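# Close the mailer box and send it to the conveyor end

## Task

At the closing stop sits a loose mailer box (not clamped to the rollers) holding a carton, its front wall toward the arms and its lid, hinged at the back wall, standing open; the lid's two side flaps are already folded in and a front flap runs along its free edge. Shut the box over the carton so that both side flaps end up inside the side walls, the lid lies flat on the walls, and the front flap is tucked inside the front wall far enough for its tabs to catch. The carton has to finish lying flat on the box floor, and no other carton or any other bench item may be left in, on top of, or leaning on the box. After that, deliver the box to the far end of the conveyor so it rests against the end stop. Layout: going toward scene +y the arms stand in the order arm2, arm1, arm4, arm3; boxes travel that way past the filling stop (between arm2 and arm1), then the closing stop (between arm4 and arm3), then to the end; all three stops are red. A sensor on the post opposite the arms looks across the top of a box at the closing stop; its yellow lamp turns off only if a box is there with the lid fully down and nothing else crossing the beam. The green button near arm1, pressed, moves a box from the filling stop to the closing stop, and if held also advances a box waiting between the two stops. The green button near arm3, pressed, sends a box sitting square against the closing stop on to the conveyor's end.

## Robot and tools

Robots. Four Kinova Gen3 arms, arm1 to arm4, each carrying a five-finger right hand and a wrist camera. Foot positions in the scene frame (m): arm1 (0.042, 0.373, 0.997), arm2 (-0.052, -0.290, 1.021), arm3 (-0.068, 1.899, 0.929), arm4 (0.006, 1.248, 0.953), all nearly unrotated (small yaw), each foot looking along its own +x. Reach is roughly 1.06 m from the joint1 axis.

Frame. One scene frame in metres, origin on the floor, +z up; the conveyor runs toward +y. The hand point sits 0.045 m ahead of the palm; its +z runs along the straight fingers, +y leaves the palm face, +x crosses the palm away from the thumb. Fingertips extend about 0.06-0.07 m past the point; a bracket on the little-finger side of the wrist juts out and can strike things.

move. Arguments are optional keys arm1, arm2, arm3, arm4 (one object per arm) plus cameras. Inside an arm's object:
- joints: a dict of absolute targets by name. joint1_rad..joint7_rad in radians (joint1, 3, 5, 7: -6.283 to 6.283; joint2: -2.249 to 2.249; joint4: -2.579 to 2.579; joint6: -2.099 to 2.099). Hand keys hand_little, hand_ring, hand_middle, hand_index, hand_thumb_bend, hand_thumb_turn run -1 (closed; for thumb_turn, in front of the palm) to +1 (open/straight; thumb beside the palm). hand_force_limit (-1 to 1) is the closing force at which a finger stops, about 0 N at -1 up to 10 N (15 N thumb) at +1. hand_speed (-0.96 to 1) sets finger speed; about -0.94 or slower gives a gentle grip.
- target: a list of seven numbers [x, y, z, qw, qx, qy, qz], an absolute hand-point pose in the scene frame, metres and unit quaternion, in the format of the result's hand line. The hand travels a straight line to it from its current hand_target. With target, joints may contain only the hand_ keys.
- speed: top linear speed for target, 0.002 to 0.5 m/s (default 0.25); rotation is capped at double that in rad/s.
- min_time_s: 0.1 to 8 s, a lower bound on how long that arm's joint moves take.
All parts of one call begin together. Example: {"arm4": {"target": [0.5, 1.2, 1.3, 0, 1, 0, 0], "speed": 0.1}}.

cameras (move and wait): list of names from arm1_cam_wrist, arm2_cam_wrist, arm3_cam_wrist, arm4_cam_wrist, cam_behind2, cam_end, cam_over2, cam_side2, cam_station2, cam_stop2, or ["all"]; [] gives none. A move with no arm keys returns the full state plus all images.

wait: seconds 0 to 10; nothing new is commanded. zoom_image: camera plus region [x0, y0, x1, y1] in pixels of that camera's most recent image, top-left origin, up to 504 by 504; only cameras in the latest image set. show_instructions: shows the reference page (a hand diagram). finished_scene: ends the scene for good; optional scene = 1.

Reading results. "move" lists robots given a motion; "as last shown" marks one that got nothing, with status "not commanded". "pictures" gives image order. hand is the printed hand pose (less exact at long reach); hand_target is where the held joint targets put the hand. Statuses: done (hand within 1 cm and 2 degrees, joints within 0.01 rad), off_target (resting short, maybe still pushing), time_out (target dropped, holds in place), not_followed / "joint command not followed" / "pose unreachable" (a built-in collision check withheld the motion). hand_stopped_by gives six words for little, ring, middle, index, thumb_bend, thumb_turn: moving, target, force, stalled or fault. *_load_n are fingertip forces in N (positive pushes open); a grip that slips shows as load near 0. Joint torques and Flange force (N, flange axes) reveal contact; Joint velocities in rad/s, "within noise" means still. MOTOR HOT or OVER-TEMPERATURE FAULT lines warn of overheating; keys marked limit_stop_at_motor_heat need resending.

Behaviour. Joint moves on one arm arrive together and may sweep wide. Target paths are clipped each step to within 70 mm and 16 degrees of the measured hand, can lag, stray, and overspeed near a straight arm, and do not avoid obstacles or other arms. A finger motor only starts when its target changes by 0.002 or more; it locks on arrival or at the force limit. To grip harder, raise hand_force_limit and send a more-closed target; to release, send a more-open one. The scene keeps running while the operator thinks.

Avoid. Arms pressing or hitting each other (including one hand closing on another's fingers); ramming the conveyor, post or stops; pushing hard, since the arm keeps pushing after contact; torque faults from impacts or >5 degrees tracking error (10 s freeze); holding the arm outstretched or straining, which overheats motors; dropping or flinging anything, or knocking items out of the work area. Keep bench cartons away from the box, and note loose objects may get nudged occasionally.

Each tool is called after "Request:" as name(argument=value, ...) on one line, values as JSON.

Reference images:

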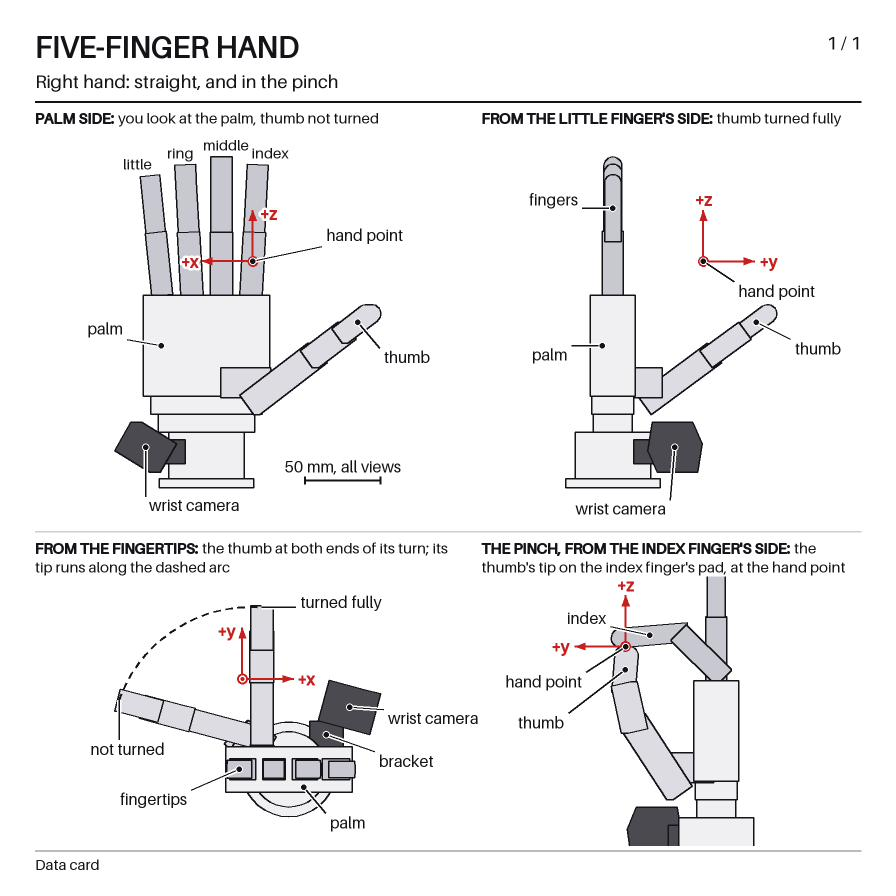

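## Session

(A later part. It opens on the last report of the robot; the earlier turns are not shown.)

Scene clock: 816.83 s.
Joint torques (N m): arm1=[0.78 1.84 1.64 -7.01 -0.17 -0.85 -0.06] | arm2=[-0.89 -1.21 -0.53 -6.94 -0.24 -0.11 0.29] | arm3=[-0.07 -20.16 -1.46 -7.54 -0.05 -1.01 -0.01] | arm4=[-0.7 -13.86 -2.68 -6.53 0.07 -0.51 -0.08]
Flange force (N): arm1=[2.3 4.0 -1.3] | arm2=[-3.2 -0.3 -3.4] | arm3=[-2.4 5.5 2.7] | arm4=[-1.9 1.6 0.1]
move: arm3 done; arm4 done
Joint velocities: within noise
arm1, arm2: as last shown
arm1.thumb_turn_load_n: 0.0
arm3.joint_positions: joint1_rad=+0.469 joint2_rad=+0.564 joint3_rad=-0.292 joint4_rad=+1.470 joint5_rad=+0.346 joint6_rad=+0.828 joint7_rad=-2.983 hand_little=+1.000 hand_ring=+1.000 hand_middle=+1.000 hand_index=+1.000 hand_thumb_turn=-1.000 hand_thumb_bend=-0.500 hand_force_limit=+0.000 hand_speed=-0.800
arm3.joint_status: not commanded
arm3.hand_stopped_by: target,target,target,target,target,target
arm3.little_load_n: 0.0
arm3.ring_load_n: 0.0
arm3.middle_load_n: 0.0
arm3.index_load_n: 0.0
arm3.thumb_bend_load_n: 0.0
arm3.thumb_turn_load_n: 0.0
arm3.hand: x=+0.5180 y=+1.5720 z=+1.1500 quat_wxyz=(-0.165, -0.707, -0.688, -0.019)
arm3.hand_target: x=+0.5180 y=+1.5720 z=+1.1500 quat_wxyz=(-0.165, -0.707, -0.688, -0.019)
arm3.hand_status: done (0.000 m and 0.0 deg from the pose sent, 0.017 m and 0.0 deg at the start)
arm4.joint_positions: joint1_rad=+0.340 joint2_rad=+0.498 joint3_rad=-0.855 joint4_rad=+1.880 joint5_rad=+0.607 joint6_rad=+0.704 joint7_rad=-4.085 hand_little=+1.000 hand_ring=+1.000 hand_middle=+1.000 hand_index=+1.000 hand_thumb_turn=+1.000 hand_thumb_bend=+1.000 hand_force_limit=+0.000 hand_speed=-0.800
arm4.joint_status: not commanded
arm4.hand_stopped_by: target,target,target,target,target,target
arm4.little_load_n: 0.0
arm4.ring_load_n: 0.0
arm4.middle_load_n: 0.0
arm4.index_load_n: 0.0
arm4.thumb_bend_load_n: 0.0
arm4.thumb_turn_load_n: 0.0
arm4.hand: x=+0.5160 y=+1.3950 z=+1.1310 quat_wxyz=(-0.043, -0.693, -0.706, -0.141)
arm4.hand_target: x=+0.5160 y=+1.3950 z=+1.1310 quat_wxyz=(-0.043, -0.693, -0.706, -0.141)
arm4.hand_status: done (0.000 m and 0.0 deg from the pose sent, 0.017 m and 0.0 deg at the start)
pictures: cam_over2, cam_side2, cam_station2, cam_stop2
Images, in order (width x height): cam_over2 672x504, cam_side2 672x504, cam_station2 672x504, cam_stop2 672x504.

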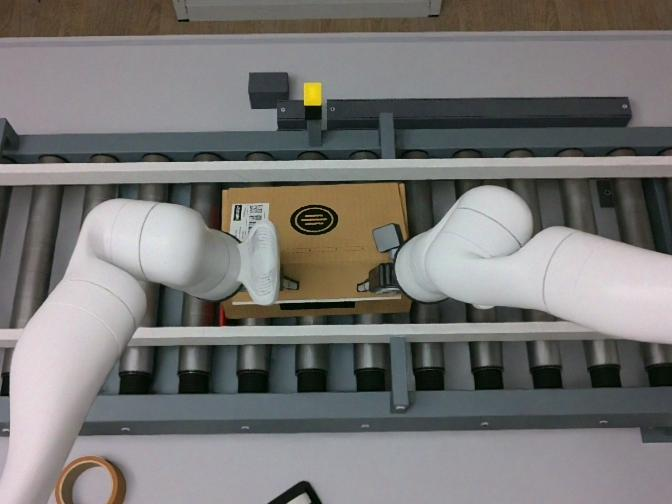

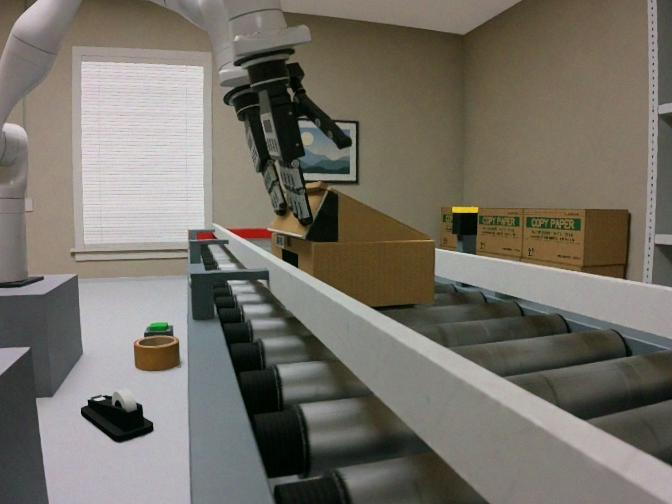

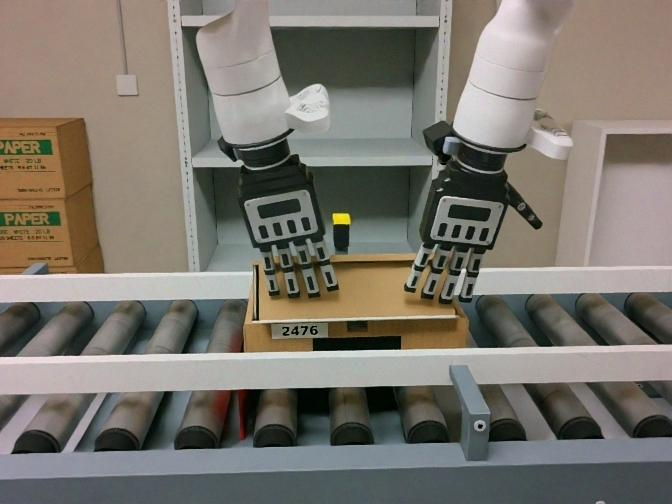

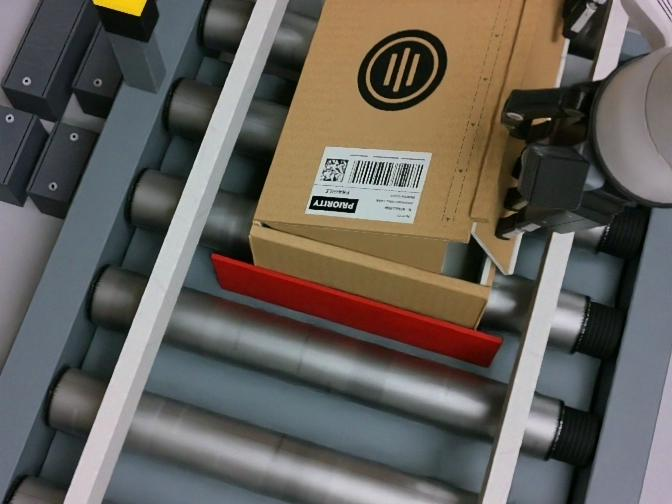

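Request:
move(arm4={"target": [0.44, 1.44, 1.20, 0.0432, 0.6929, 0.7058, 0.1410], "speed": 0.2}, arm3={"target": [0.46, 1.60, 1.24, 0.1651, 0.7068, 0.6876, 0.0185], "speed": 0.2})

Request:
move(arm4={"target": [0.35, 1.48, 1.13, 0.4304, 0.5611, 0.5611, 0.4304], "speed": 0.3}, cameras=["cam_side2", "cam_over2", "cam_station2", "arm4_cam_wrist"])

Request:
zoom_image(camera="cam_side2", region=[220, 70, 460, 310])

Scene clock: 886.07 s.
Joint torques (N m): arm1=[0.85 1.83 1.62 -7 -0.2 -0.79 -0.05] | arm2=[-0.83 -1.17 -0.48 -6.97 -0.22 -0.11 0.26] | arm3=[0.09 -16.61 -1.13 -7.84 -0.04 -0.82 -0.02] | arm4=[-0.74 -10.2 -1.8 -7.32 0.02 -0.42 -0.07]
Flange force (N): arm1=[2.1 3.9 -1.2] | arm2=[-3.1 -0.2 -3.2] | arm3=[-2.5 6.2 1.5] | arm4=[-1.7 1.8 0.2]
move: arm3 done; arm4 done
Joint velocities: within noise
arm1, arm2: as last shown
arm3.joint_positions: joint1_rad=+0.521 joint2_rad=+0.344 joint3_rad=-0.333 joint4_rad=+1.519 joint5_rad=+0.258 joint6_rad=+0.988 joint7_rad=-2.916 hand_little=+1.000 hand_ring=+1.000 hand_middle=+1.000 hand_index=+1.000 hand_thumb_turn=-1.000 hand_thumb_bend=-0.500 hand_force_limit=+0.000 hand_speed=-0.800
arm3.joint_status: not commanded
arm3.hand_stopped_by: target,target,target,target,target,target
arm3.little_load_n: 0.0
arm3.ring_load_n: 0.0
arm3.middle_load_n: 0.0
arm3.index_load_n: 0.0
arm3.thumb_bend_load_n: 0.0
arm3.thumb_turn_load_n: 0.0
arm3.hand: x=+0.4600 y=+1.6000 z=+1.2400 quat_wxyz=(-0.165, -0.707, -0.688, -0.018)
arm3.hand_target: x=+0.4600 y=+1.6000 z=+1.2400 quat_wxyz=(-0.165, -0.707, -0.688, -0.018)
arm3.hand_status: done (0.000 m and 0.0 deg from the pose sent, 0.111 m and 0.0 deg at the start)
arm4.joint_positions: joint1_rad=+0.320 joint2_rad=+0.289 joint3_rad=-0.990 joint4_rad=+1.899 joint5_rad=+0.427 joint6_rad=+0.837 joint7_rad=-4.127 hand_little=+1.000 hand_ring=+1.000 hand_middle=+1.000 hand_index=+1.000 hand_thumb_turn=+1.000 hand_thumb_bend=+1.000 hand_force_limit=+0.000 hand_speed=-0.800
arm4.joint_status: not commanded
arm4.hand_stopped_by: target,target,target,target,target,target
arm4.little_load_n: 0.0
arm4.ring_load_n: 0.0
arm4.middle_load_n: 0.0
arm4.index_load_n: 0.0
arm4.thumb_bend_load_n: 0.0
arm4.thumb_turn_load_n: 0.0
arm4.hand: x=+0.4400 y=+1.4400 z=+1.2000 quat_wxyz=(-0.043, -0.693, -0.706, -0.141)
arm4.hand_target: x=+0.4400 y=+1.4400 z=+1.2000 quat_wxyz=(-0.043, -0.693, -0.706, -0.141)
arm4.hand_status: done (0.000 m and 0.0 deg from the pose sent, 0.112 m and 0.0 deg at the start)
pictures: none

Scene clock: 889.93 s.
Joint torques (N m): arm1=[0.74 1.76 1.67 -6.99 -0.21 -0.82 -0.06] | arm2=[-0.82 -1.22 -0.5 -6.94 -0.23 -0.12 0.25] | arm3=[0.07 -16.61 -1.16 -7.81 0 -0.83 -0.03] | arm4=[-0.74 -15.58 -2.54 0.9 -0.46 2.36 -0.03]
Flange force (N): arm1=[2.1 4.2 -1.4] | arm2=[-3.2 -0.3 -3.4] | arm3=[-2.7 6.3 1.5] | arm4=[0.9 -0.6 3.7]
move: arm4 off_target
Joint velocities: within noise
arm1, arm2, arm3: as last shown
arm1.middle_load_n: 0.5
arm3.hand: x=+0.4600 y=+1.6000 z=+1.2400 quat_wxyz=(-0.165, -0.707, -0.688, -0.019)
arm3.hand_target: x=+0.4600 y=+1.6000 z=+1.2400 quat_wxyz=(-0.165, -0.707, -0.688, -0.019)
arm4.joint_positions: joint1_rad=-0.726 joint2_rad=+1.203 joint3_rad=-0.981 joint4_rad=+2.366 joint5_rad=+1.610 joint6_rad=+2.103 joint7_rad=-6.284 hand_little=+1.000 hand_ring=+1.000 hand_middle=+1.000 hand_index=+1.000 hand_thumb_turn=+1.000 hand_thumb_bend=+1.000 hand_force_limit=+0.000 hand_speed=-0.800
arm4.joint_status: not commanded
arm4.hand_stopped_by: target,target,target,target,target,target
arm4.little_load_n: 0.0
arm4.ring_load_n: 0.0
arm4.middle_load_n: 0.0
arm4.index_load_n: 0.0
arm4.thumb_bend_load_n: 0.0
arm4.thumb_turn_load_n: 0.0
arm4.hand: x=+0.3508 y=+1.4808 z=+1.1304 quat_wxyz=(-0.434, -0.577, -0.586, -0.368)
arm4.hand_target: x=+0.3508 y=+1.4808 z=+1.1304 quat_wxyz=(-0.434, -0.577, -0.586, -0.368)
arm4.hand_status: off_target (0.001 m and 7.9 deg from the pose sent, 0.121 m and 60.5 deg at the start; pose on its path clipped on 33 of 116 steps; a joint's target at an end of its range on 59 of 116 steps)
pictures: arm4_cam_wrist, cam_over2, cam_side2, cam_station2
Images, in order (width x height): arm4_cam_wrist 672x504, cam_over2 672x504, cam_side2 672x504, cam_station2 672x504.

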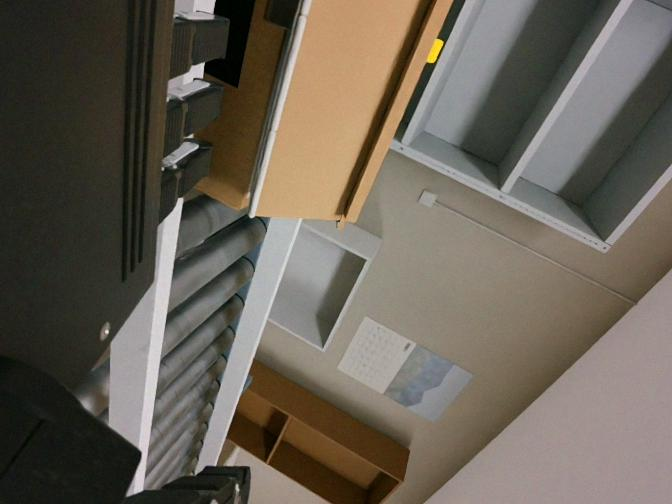

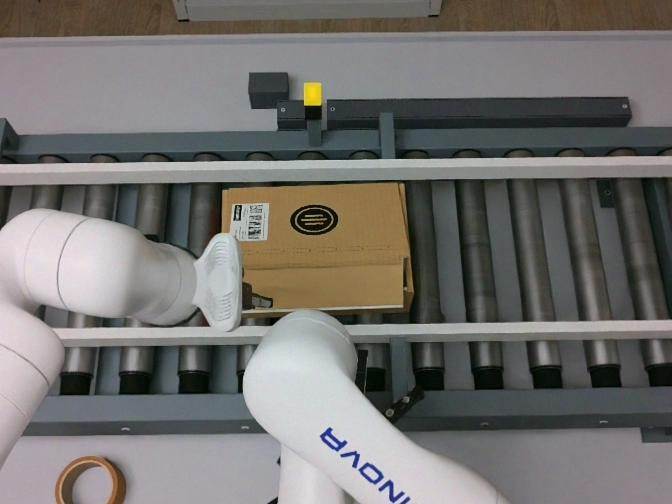

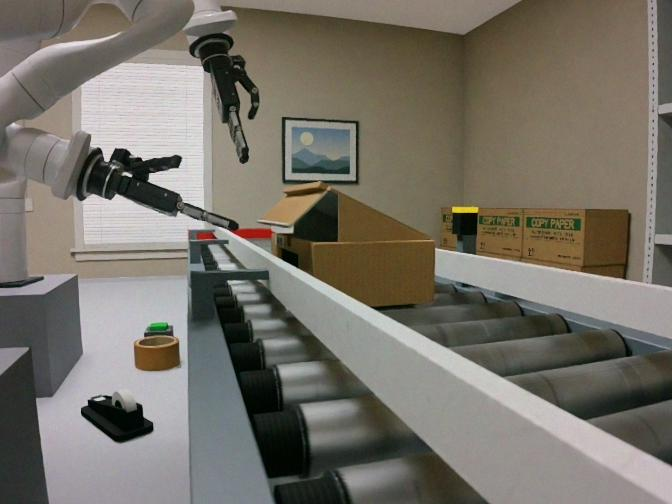

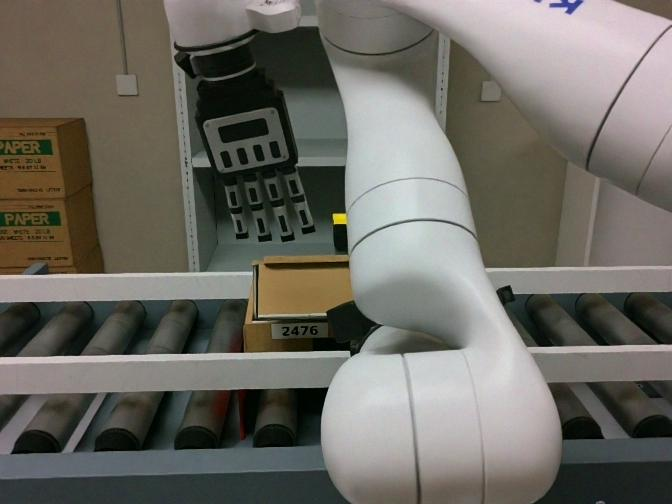

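Scaled by 2.100 from the camera's image (finer frame: 960x720).

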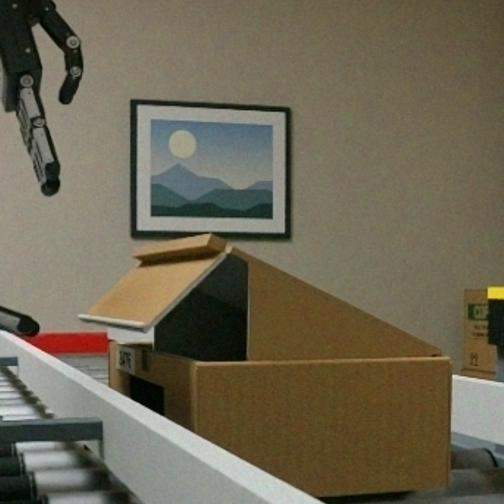

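Request:
move(arm4={"target": [0.385, 1.48, 1.110, 0.434, 0.577, 0.586, 0.368], "speed": 0.1}, cameras=["cam_side2", "cam_over2", "arm4_cam_wrist"])

Request:
zoom_image(camera="cam_side2", region=[180, 110, 420, 310])

Scene clock: 914.33 s.
Joint torques (N m): arm1=[0.71 1.8 1.66 -6.98 -0.21 -0.78 -0.07] | arm2=[-0.82 -1.15 -0.52 -6.96 -0.25 -0.14 0.25] | arm3=[0.07 -16.63 -1.14 -7.81 -0.02 -0.85 -0.01] | arm4=[-0.65 -16 -2.24 1.1 -0.28 2.38 -0.08]
Flange force (N): arm1=[2.2 4.2 -1.3] | arm2=[-3.1 -0.5 -3.3] | arm3=[-2.7 6.4 1.5] | arm4=[0.8 -0.3 2.8]
move: arm4 done
Joint velocities: within noise
arm1, arm2, arm3: as last shown
arm1.middle_load_n: 0.0
arm1.index_load_n: 0.5
arm2.little_load_n: -0.5
arm4.joint_positions: joint1_rad=-0.644 joint2_rad=+1.232 joint3_rad=-0.904 joint4_rad=+2.340 joint5_rad=+1.771 joint6_rad=+2.067 joint7_rad=-6.206 hand_little=+1.000 hand_ring=+1.000 hand_middle=+1.000 hand_index=+1.000 hand_thumb_turn=+1.000 hand_thumb_bend=+1.000 hand_force_limit=+0.000 hand_speed=-0.800
arm4.joint_status: not commanded
arm4.hand_stopped_by: target,target,target,target,target,target
arm4.little_load_n: 0.0
arm4.ring_load_n: 0.0
arm4.middle_load_n: 0.0
arm4.index_load_n: 0.0
arm4.thumb_bend_load_n: 0.0
arm4.thumb_turn_load_n: 0.0
arm4.hand: x=+0.3850 y=+1.4800 z=+1.1100 quat_wxyz=(-0.434, -0.577, -0.586, -0.368)
arm4.hand_target: x=+0.3850 y=+1.4800 z=+1.1100 quat_wxyz=(-0.434, -0.577, -0.586, -0.368)
arm4.hand_status: done (0.000 m and 0.0 deg from the pose sent, 0.040 m and 0.1 deg at the start)
pictures: arm4_cam_wrist, cam_over2, cam_side2
Images, in order (width x height): arm4_cam_wrist 672x504, cam_over2 672x504, cam_side2 672x504.

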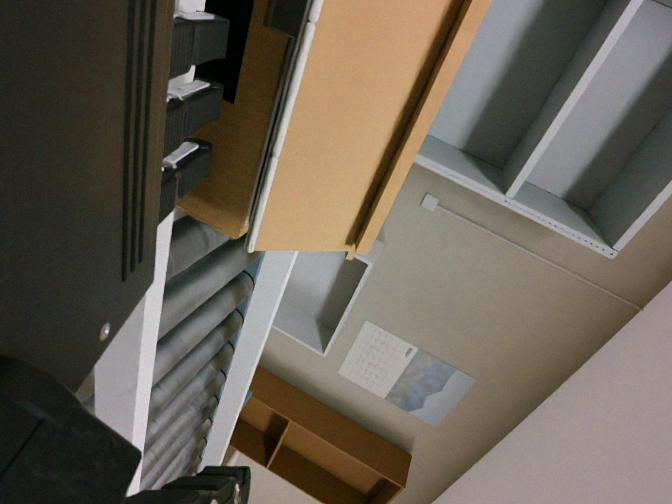

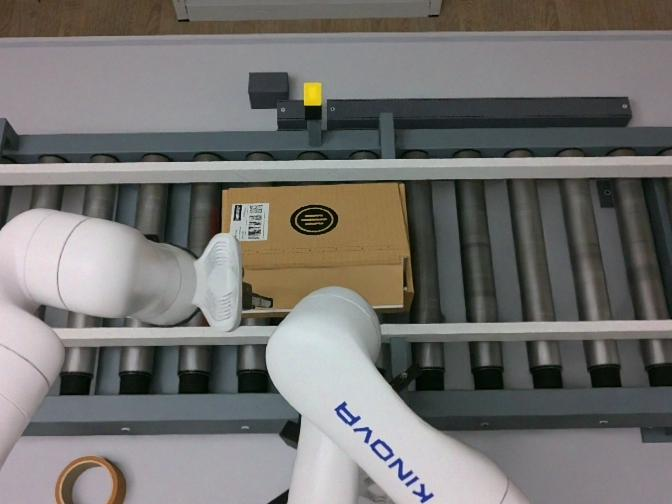

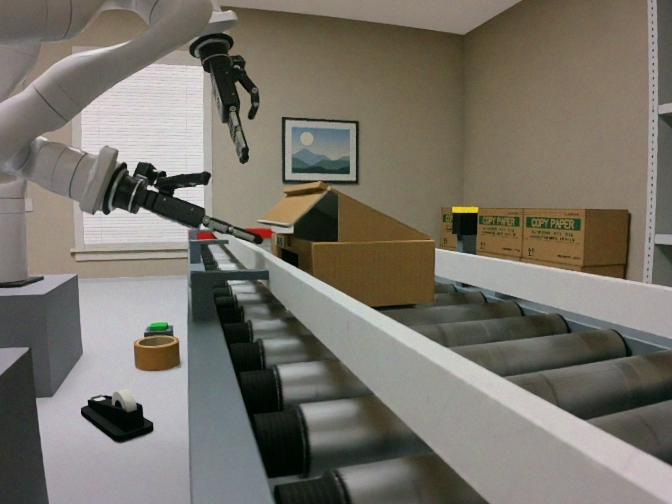

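Scaled by 2.100 from the camera's image (finer frame: 960x720).

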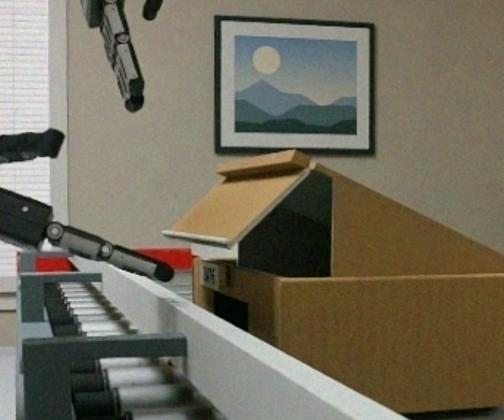

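Request:
move(arm4={"target": [0.390, 1.48, 1.122, 0.434, 0.577, 0.586, 0.368], "speed": 0.1})

Request:
move(arm4={"target": [0.430, 1.48, 1.122, 0.434, 0.577, 0.586, 0.368], "speed": 0.06}, cameras=["cam_side2", "cam_over2", "arm4_cam_wrist"])

Request:
zoom_image(camera="cam_side2", region=[180, 110, 420, 310])

Scene clock: 922.73 s.
Joint torques (N m): arm1=[0.77 1.8 1.67 -6.98 -0.19 -0.81 -0.08] | arm2=[-0.84 -1.13 -0.52 -6.89 -0.23 -0.09 0.25] | arm3=[0.07 -16.67 -1.15 -7.85 -0.04 -0.84 -0.02] | arm4=[-0.66 -15.96 -2.32 0.91 -0.21 2.38 -0.02]
Flange force (N): arm1=[2.2 4.2 -1.4] | arm2=[-3.1 -0.4 -3.4] | arm3=[-2.6 6.3 1.6] | arm4=[0.8 -0.5 2.9]
move: arm4 done
Joint velocities: within noise
arm1, arm2, arm3: as last shown
arm1.index_load_n: 0.0
arm2.little_load_n: 0.0
arm2.middle_load_n: -0.5
arm2.thumb_bend_load_n: -0.5
arm3.little_load_n: 0.5
arm4.joint_positions: joint1_rad=-0.623 joint2_rad=+1.193 joint3_rad=-0.920 joint4_rad=+2.345 joint5_rad=+1.769 joint6_rad=+2.054 joint7_rad=-6.170 hand_little=+1.000 hand_ring=+1.000 hand_middle=+1.000 hand_index=+1.000 hand_thumb_turn=+1.000 hand_thumb_bend=+1.000 hand_force_limit=+0.000 hand_speed=-0.800
arm4.joint_status: not commanded
arm4.hand_stopped_by: target,target,target,target,target,target
arm4.little_load_n: 0.5
arm4.ring_load_n: 0.0
arm4.middle_load_n: 0.0
arm4.index_load_n: 0.0
arm4.thumb_bend_load_n: 0.0
arm4.thumb_turn_load_n: 0.0
arm4.hand: x=+0.3900 y=+1.4800 z=+1.1220 quat_wxyz=(-0.434, -0.577, -0.586, -0.368)
arm4.hand_target: x=+0.3900 y=+1.4800 z=+1.1220 quat_wxyz=(-0.434, -0.577, -0.586, -0.368)
arm4.hand_status: done (0.000 m and 0.0 deg from the pose sent, 0.013 m and 0.0 deg at the start)
pictures: none

Scene clock: 923.93 s.
Joint torques (N m): arm1=[0.75 1.8 1.72 -6.9 -0.2 -0.79 -0.12] | arm2=[-0.83 -1.16 -0.52 -6.91 -0.24 -0.1 0.26] | arm3=[0.09 -16.64 -1.15 -7.77 -0.01 -0.84 -0.01] | arm4=[-0.79 -17.12 -2.21 0.19 0.32 2.8 0.04]
Flange force (N): arm1=[2.1 4.3 -1.6] | arm2=[-3.2 -0.3 -3.4] | arm3=[-2.7 6.5 1.5] | arm4=[-0.3 -1.7 2.2]
move: arm4 done
Joint velocities: within noise
arm1, arm2, arm3: as last shown
arm2.middle_load_n: 0.0
arm2.thumb_bend_load_n: 0.0
arm2.thumb_turn_load_n: -0.5
arm3.little_load_n: 0.0
arm3.thumb_turn_load_n: -0.5
arm4.joint_positions: joint1_rad=-0.523 joint2_rad=+1.160 joint3_rad=-0.873 joint4_rad=+2.310 joint5_rad=+1.905 joint6_rad=+1.981 joint7_rad=-6.045 hand_little=+1.000 hand_ring=+1.000 hand_middle=+1.000 hand_index=+1.000 hand_thumb_turn=+1.000 hand_thumb_bend=+1.000 hand_force_limit=+0.000 hand_speed=-0.800
arm4.joint_status: not commanded
arm4.hand_stopped_by: target,target,target,target,target,target
arm4.little_load_n: 0.0
arm4.ring_load_n: 0.0
arm4.middle_load_n: 0.0
arm4.index_load_n: 0.0
arm4.thumb_bend_load_n: 0.0
arm4.thumb_turn_load_n: 0.0
arm4.hand: x=+0.4300 y=+1.4800 z=+1.1220 quat_wxyz=(-0.434, -0.577, -0.586, -0.368)
arm4.hand_target: x=+0.4300 y=+1.4800 z=+1.1220 quat_wxyz=(-0.434, -0.577, -0.586, -0.368)
arm4.hand_status: done (0.000 m and 0.0 deg from the pose sent, 0.040 m and 0.0 deg at the start)
pictures: arm4_cam_wrist, cam_over2, cam_side2
Images, in order (width x height): arm4_cam_wrist 672x504, cam_over2 672x504, cam_side2 672x504.

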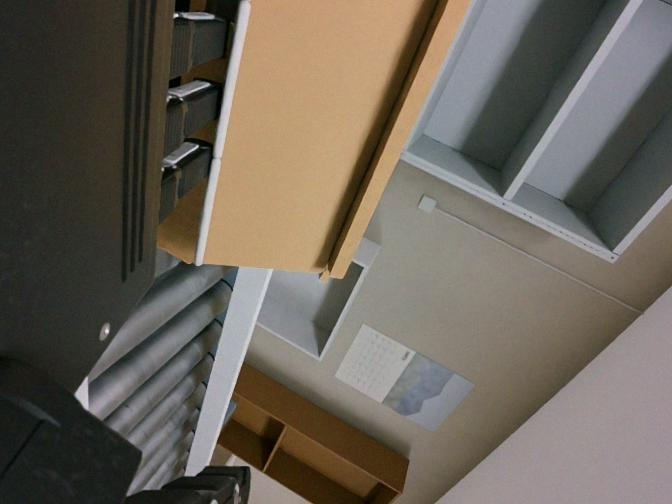

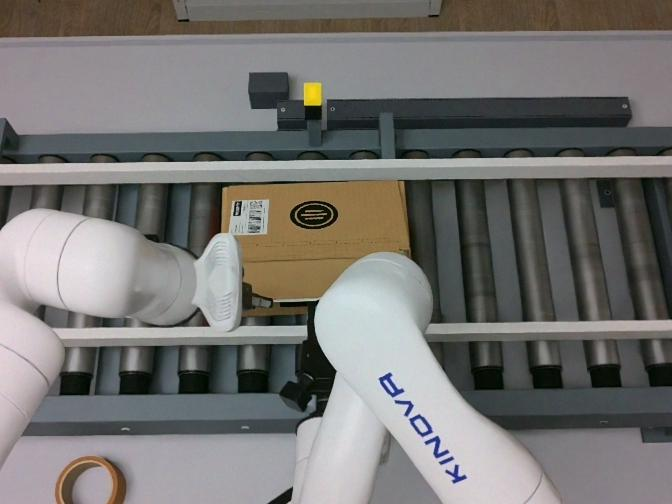

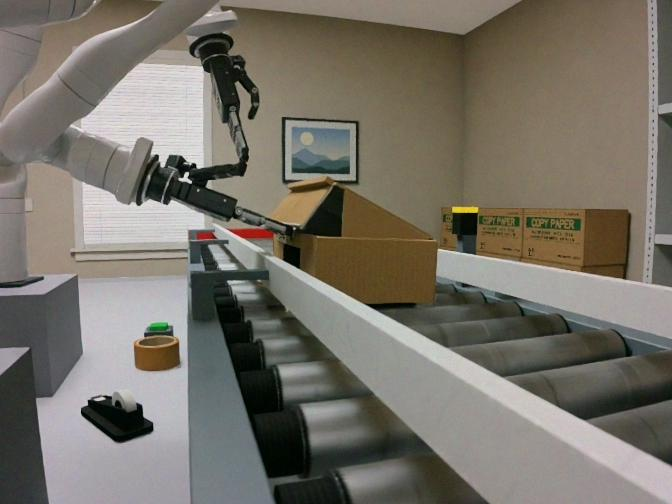

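Scaled by 2.100 from the camera's image (finer frame: 960x720).

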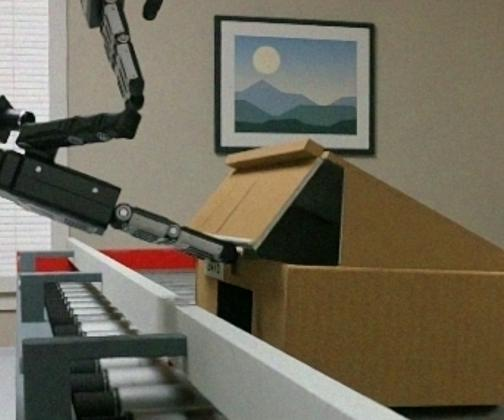

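Request:
move(arm4={"target": [0.440, 1.48, 1.142, 0.434, 0.577, 0.586, 0.368], "speed": 0.06}, cameras=["cam_side2", "cam_over2", "arm4_cam_wrist", "arm3_cam_wrist"])

Request:
zoom_image(camera="cam_side2", region=[180, 110, 420, 310])

Scene clock: 931.00 s.
Joint torques (N m): arm1=[0.71 1.83 1.7 -7 -0.21 -0.81 -0.1] | arm2=[-0.86 -1.19 -0.49 -6.93 -0.23 -0.11 0.26] | arm3=[0.1 -16.61 -1.13 -7.82 -0.02 -0.85 -0.03] | arm4=[-0.57 -16.78 -2.2 -0.32 0.41 2.72 -0.06]
Flange force (N): arm1=[2.3 4.1 -1.3] | arm2=[-3.2 -0.2 -3.4] | arm3=[-2.6 6.3 1.5] | arm4=[0.1 -0.9 2.0]
move: arm4 done
Joint velocities: within noise
arm1, arm2, arm3: as last shown
arm1.little_load_n: -0.5
arm2.thumb_turn_load_n: 0.0
arm3.thumb_turn_load_n: 0.0
arm4.joint_positions: joint1_rad=-0.485 joint2_rad=+1.095 joint3_rad=-0.895 joint4_rad=+2.308 joint5_rad=+1.905 joint6_rad=+1.944 joint7_rad=-5.980 hand_little=+1.000 hand_ring=+1.000 hand_middle=+1.000 hand_index=+1.000 hand_thumb_turn=+1.000 hand_thumb_bend=+1.000 hand_force_limit=+0.000 hand_speed=-0.800
arm4.joint_status: not commanded
arm4.hand_stopped_by: target,target,target,target,target,target
arm4.little_load_n: 0.0
arm4.ring_load_n: 0.0
arm4.middle_load_n: 0.0
arm4.index_load_n: 0.0
arm4.thumb_bend_load_n: 0.0
arm4.thumb_turn_load_n: 0.0
arm4.hand: x=+0.4400 y=+1.4800 z=+1.1420 quat_wxyz=(-0.434, -0.577, -0.586, -0.368)
arm4.hand_target: x=+0.4400 y=+1.4800 z=+1.1420 quat_wxyz=(-0.434, -0.577, -0.586, -0.368)
arm4.hand_status: done (0.000 m and 0.0 deg from the pose sent, 0.022 m and 0.0 deg at the start)
pictures: arm3_cam_wrist, arm4_cam_wrist, cam_over2, cam_side2
Images, in order (width x height): arm3_cam_wrist 672x504, arm4_cam_wrist 672x504, cam_over2 672x504, cam_side2 672x504.

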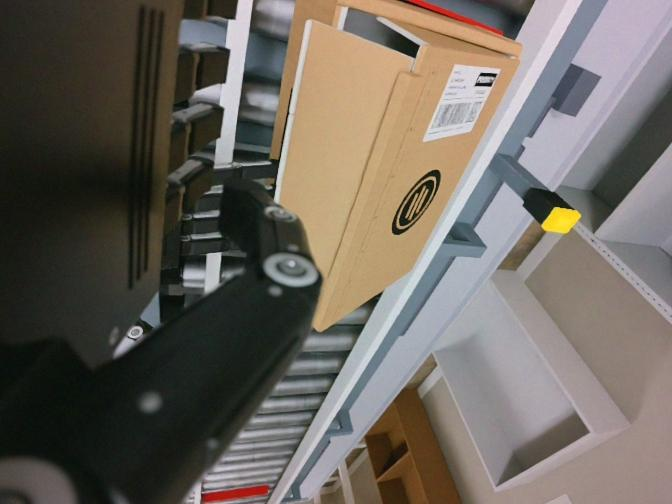

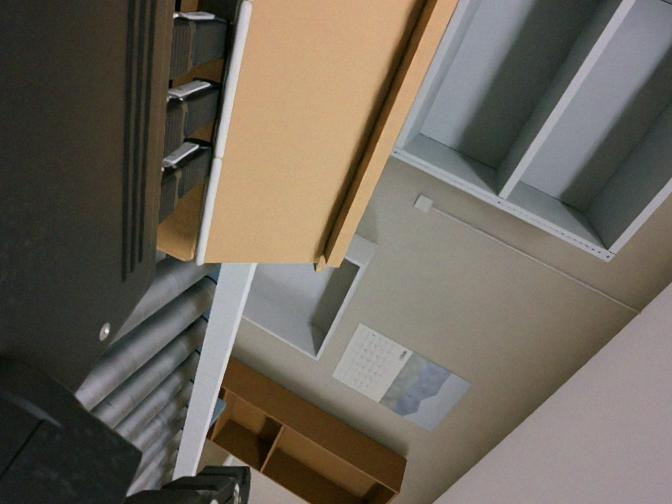

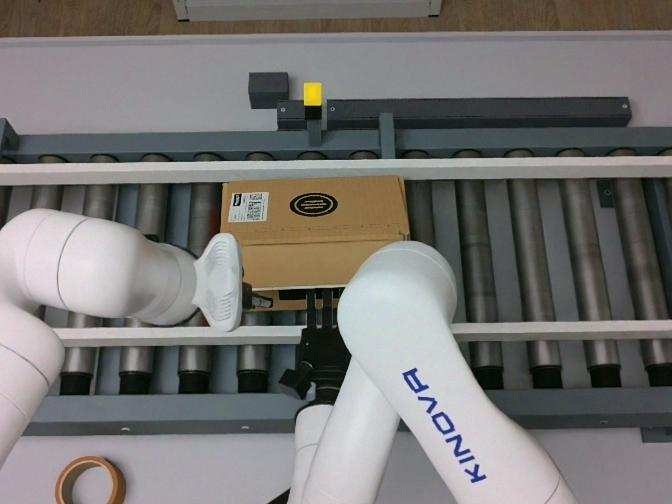

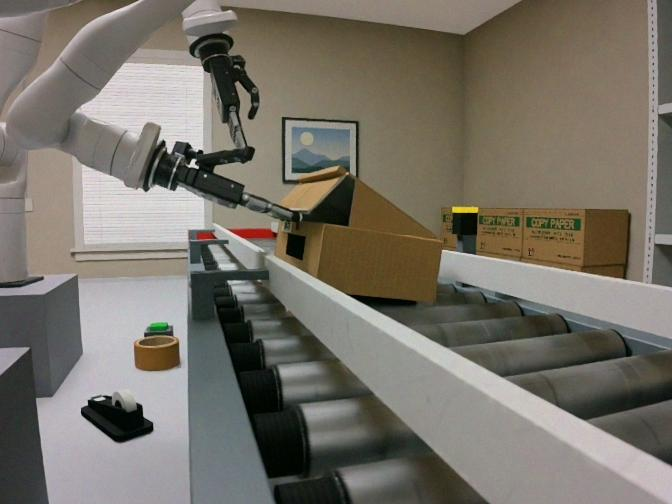

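Scaled by 2.100 from the camera's image (finer frame: 960x720).

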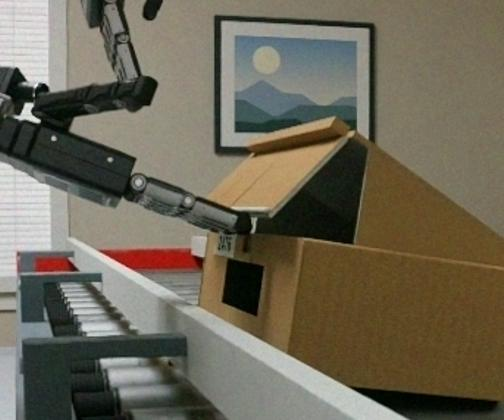

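Request:
move(arm4={"target": [0.446, 1.48, 1.154, 0.434, 0.577, 0.586, 0.368], "speed": 0.06}, cameras=["cam_side2"])

Request:
zoom_image(camera="cam_side2", region=[220, 110, 460, 310])

Scene clock: 964.87 s.
Joint torques (N m): arm1=[0.69 1.78 1.63 -6.96 -0.22 -0.77 -0.07] | arm2=[-0.87 -1.16 -0.52 -6.89 -0.24 -0.12 0.24] | arm3=[0.08 -16.64 -1.14 -7.84 -0.05 -0.83 -0.02] | arm4=[-0.66 -16.78 -2.36 -0.62 0.59 2.63 -0.01]
Flange force (N): arm1=[2.0 4.2 -1.4] | arm2=[-3.2 -0.4 -3.6] | arm3=[-2.6 6.2 1.6] | arm4=[-0.1 -1.3 2.0]
move: arm4 done
Joint velocities: within noise
arm1.joint_positions: joint1_rad=+0.188 joint2_rad=-0.497 joint3_rad=-0.064 joint4_rad=+1.452 joint5_rad=-0.081 joint6_rad=+1.952 joint7_rad=-2.148 hand_little=+1.000 hand_ring=+1.000 hand_middle=+1.000 hand_index=+1.000 hand_thumb_turn=+1.000 hand_thumb_bend=+1.000 hand_force_limit=+0.000 hand_speed=-0.800
arm1.joint_status: not commanded
arm1.hand_stopped_by: target,target,target,target,target,target
arm1.little_load_n: 0.0
arm1.ring_load_n: 0.0
arm1.middle_load_n: 0.0
arm1.index_load_n: 0.0
arm1.thumb_bend_load_n: 0.0
arm1.thumb_turn_load_n: 0.0
arm1.hand: x=+0.2339 y=+0.3901 z=+1.5338 quat_wxyz=(-0.103, -0.305, -0.945, -0.055)
arm1.hand_target: x=+0.2339 y=+0.3901 z=+1.5338 quat_wxyz=(-0.103, -0.305, -0.945, -0.055)
arm1.hand_status: not commanded
arm2.joint_positions: joint1_rad=+0.239 joint2_rad=-0.396 joint3_rad=-0.058 joint4_rad=+1.564 joint5_rad=-0.065 joint6_rad=+1.956 joint7_rad=-1.827 hand_little=+1.000 hand_ring=+1.000 hand_middle=+1.000 hand_index=+1.000 hand_thumb_turn=+1.000 hand_thumb_bend=+1.000 hand_force_limit=+0.000 hand_speed=-0.800
arm2.joint_status: not commanded
arm2.hand_stopped_by: target,target,target,target,target,target
arm2.little_load_n: 0.0
arm2.ring_load_n: 0.0
arm2.middle_load_n: 0.0
arm2.index_load_n: 0.0
arm2.thumb_bend_load_n: 0.0
arm2.thumb_turn_load_n: 0.0
arm2.hand: x=+0.1278 y=-0.2881 z=+1.4988 quat_wxyz=(-0.012, -0.254, -0.967, -0.017)
arm2.hand_target: x=+0.1278 y=-0.2881 z=+1.4988 quat_wxyz=(-0.012, -0.254, -0.967, -0.017)
arm2.hand_status: not commanded
arm3: as last shown
arm3.little_load_n: 0.5
arm4.joint_positions: joint1_rad=-0.462 joint2_rad=+1.057 joint3_rad=-0.909 joint4_rad=+2.305 joint5_rad=+1.905 joint6_rad=+1.921 joint7_rad=-5.940 hand_little=+1.000 hand_ring=+1.000 hand_middle=+1.000 hand_index=+1.000 hand_thumb_turn=+1.000 hand_thumb_bend=+1.000 hand_force_limit=+0.000 hand_speed=-0.800
arm4.joint_status: not commanded
arm4.hand_stopped_by: target,target,target,target,target,target
arm4.little_load_n: 0.0
arm4.ring_load_n: 0.0
arm4.middle_load_n: 0.0
arm4.index_load_n: 0.0
arm4.thumb_bend_load_n: 0.0
arm4.thumb_turn_load_n: 0.0
arm4.hand: x=+0.4460 y=+1.4800 z=+1.1540 quat_wxyz=(-0.434, -0.577, -0.586, -0.368)
arm4.hand_target: x=+0.4460 y=+1.4800 z=+1.1540 quat_wxyz=(-0.434, -0.577, -0.586, -0.368)
arm4.hand_status: done (0.000 m and 0.0 deg from the pose sent, 0.013 m and 0.0 deg at the start)
Images, in order (width x height): cam_side2 672x504.

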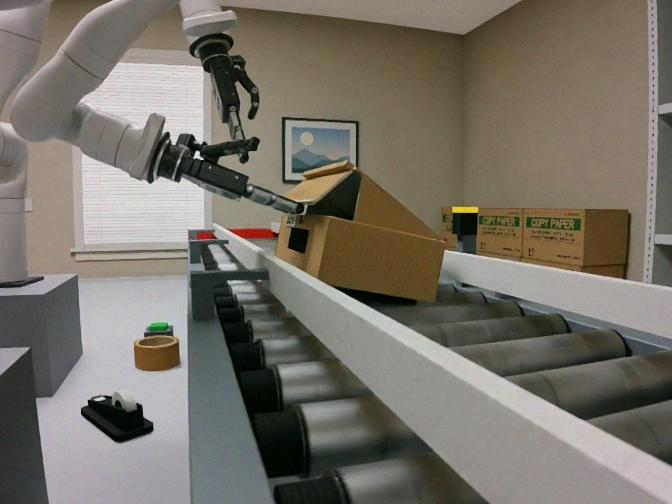

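Scaled by 2.100 from the camera's image (finer frame: 960x720).

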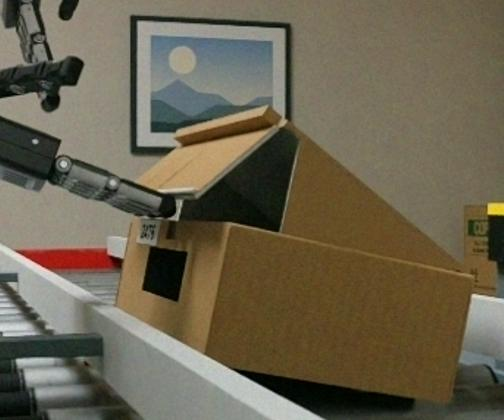

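Request:
move(arm4={"target": [0.436, 1.48, 1.134, 0.434, 0.577, 0.586, 0.368], "speed": 0.04})

Request:
move(arm4={"target": [0.428, 1.48, 1.120, 0.434, 0.577, 0.586, 0.368], "speed": 0.04}, cameras=["cam_side2", "cam_over2"])

Request:
zoom_image(camera="cam_side2", region=[220, 110, 460, 310])

Scene clock: 972.90 s.
Joint torques (N m): arm1=[0.76 1.8 1.63 -6.97 -0.16 -0.82 -0.07] | arm2=[-0.86 -1.16 -0.56 -6.9 -0.24 -0.11 0.25] | arm3=[0.05 -16.7 -1.11 -7.82 -0.02 -0.87 -0.05] | arm4=[-0.67 -17.05 -2.3 -0.12 0.46 2.74 -0.01]
Flange force (N): arm1=[2.2 4.1 -1.5] | arm2=[-3.2 -0.5 -3.5] | arm3=[-2.8 6.4 1.5] | arm4=[-0.1 -1.7 2.0]
move: arm4 done
Joint velocities: within noise
arm1, arm2, arm3: as last shown
arm3.little_load_n: 0.0
arm3.thumb_bend_load_n: -0.5
arm4.joint_positions: joint1_rad=-0.501 joint2_rad=+1.121 joint3_rad=-0.886 joint4_rad=+2.310 joint5_rad=+1.905 joint6_rad=+1.959 joint7_rad=-6.006 hand_little=+1.000 hand_ring=+1.000 hand_middle=+1.000 hand_index=+1.000 hand_thumb_turn=+1.000 hand_thumb_bend=+1.000 hand_force_limit=+0.000 hand_speed=-0.800
arm4.joint_status: not commanded
arm4.hand_stopped_by: target,target,target,target,target,target
arm4.little_load_n: 0.0
arm4.ring_load_n: 0.0
arm4.middle_load_n: 0.0
arm4.index_load_n: 0.0
arm4.thumb_bend_load_n: 0.0
arm4.thumb_turn_load_n: 0.0
arm4.hand: x=+0.4360 y=+1.4800 z=+1.1340 quat_wxyz=(-0.434, -0.577, -0.586, -0.368)
arm4.hand_target: x=+0.4360 y=+1.4800 z=+1.1340 quat_wxyz=(-0.434, -0.577, -0.586, -0.368)
arm4.hand_status: done (0.000 m and 0.0 deg from the pose sent, 0.022 m and 0.0 deg at the start)
pictures: none

Scene clock: 973.87 s.
Joint torques (N m): arm1=[0.73 1.88 1.67 -6.98 -0.21 -0.81 -0.1] | arm2=[-0.83 -1.18 -0.56 -6.96 -0.26 -0.14 0.26] | arm3=[0.12 -16.66 -1.16 -7.85 -0.01 -0.81 -0.07] | arm4=[-0.67 -17.09 -2.23 0.31 0.31 2.85 -0.01]
Flange force (N): arm1=[2.3 4.0 -1.3] | arm2=[-3.1 -0.6 -3.4] | arm3=[-2.6 6.2 1.6] | arm4=[0.1 -1.6 2.2]
move: arm4 done
Joint velocities: within noise
arm1, arm2: as last shown
arm1.thumb_bend_load_n: -0.5
arm2.thumb_bend_load_n: -0.5
arm3.joint_positions: joint1_rad=+0.521 joint2_rad=+0.344 joint3_rad=-0.333 joint4_rad=+1.519 joint5_rad=+0.258 joint6_rad=+0.988 joint7_rad=-2.916 hand_little=+1.000 hand_ring=+1.000 hand_middle=+1.000 hand_index=+1.000 hand_thumb_turn=-1.000 hand_thumb_bend=-0.500 hand_force_limit=+0.000 hand_speed=-0.800
arm3.joint_status: not commanded
arm3.hand_stopped_by: target,target,target,target,target,target
arm3.little_load_n: 0.0
arm3.ring_load_n: 0.0
arm3.middle_load_n: 0.0
arm3.index_load_n: 0.0
arm3.thumb_bend_load_n: -0.5
arm3.thumb_turn_load_n: 0.0
arm3.hand: x=+0.4600 y=+1.6000 z=+1.2400 quat_wxyz=(-0.165, -0.707, -0.688, -0.019)
arm3.hand_target: x=+0.4600 y=+1.6000 z=+1.2400 quat_wxyz=(-0.165, -0.707, -0.688, -0.019)
arm3.hand_status: not commanded
arm4.joint_positions: joint1_rad=-0.529 joint2_rad=+1.167 joint3_rad=-0.872 joint4_rad=+2.311 joint5_rad=+1.902 joint6_rad=+1.986 joint7_rad=-6.054 hand_little=+1.000 hand_ring=+1.000 hand_middle=+1.000 hand_index=+1.000 hand_thumb_turn=+1.000 hand_thumb_bend=+1.000 hand_force_limit=+0.000 hand_speed=-0.800
arm4.joint_status: not commanded
arm4.hand_stopped_by: target,target,target,target,target,target
arm4.little_load_n: 0.0
arm4.ring_load_n: 0.0
arm4.middle_load_n: 0.0
arm4.index_load_n: 0.0
arm4.thumb_bend_load_n: 0.0
arm4.thumb_turn_load_n: 0.0
arm4.hand: x=+0.4280 y=+1.4800 z=+1.1200 quat_wxyz=(-0.434, -0.577, -0.586, -0.368)
arm4.hand_target: x=+0.4280 y=+1.4800 z=+1.1200 quat_wxyz=(-0.434, -0.577, -0.586, -0.368)
arm4.hand_status: done (0.000 m and 0.0 deg from the pose sent, 0.016 m and 0.0 deg at the start)
pictures: cam_over2, cam_side2
Images, in order (width x height): cam_over2 672x504, cam_side2 672x504.

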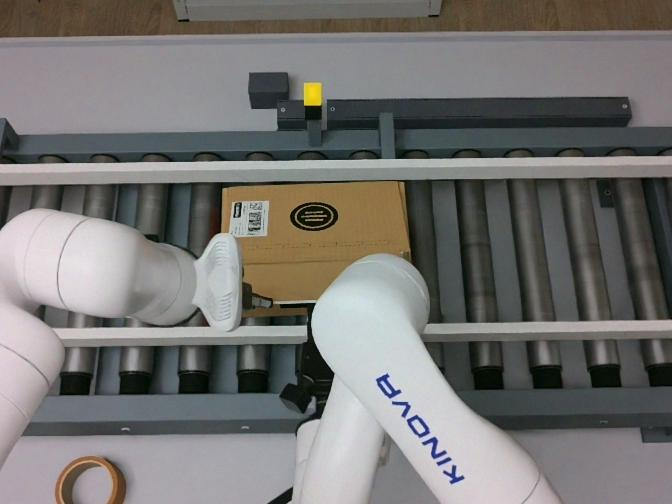

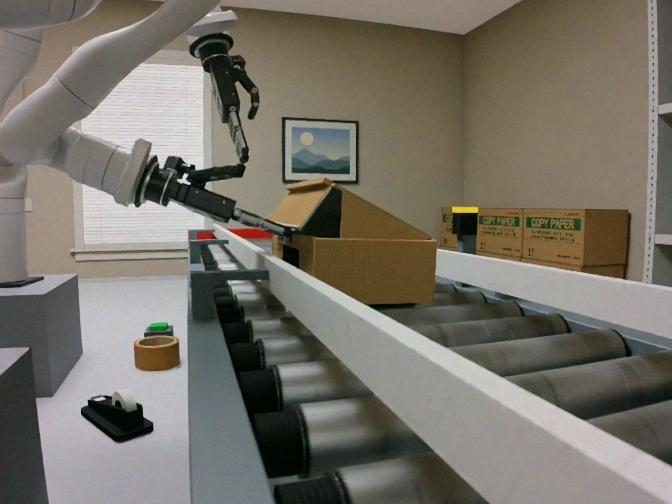

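Scaled by 2.100 from the camera's image (finer frame: 960x720).

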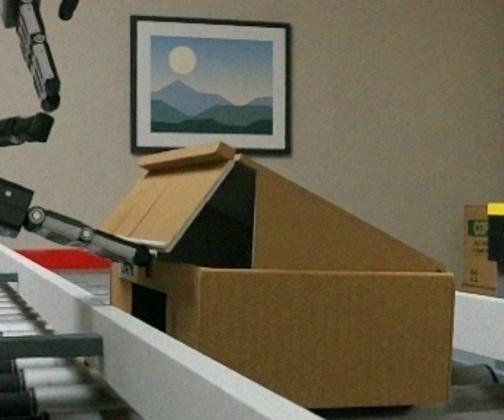

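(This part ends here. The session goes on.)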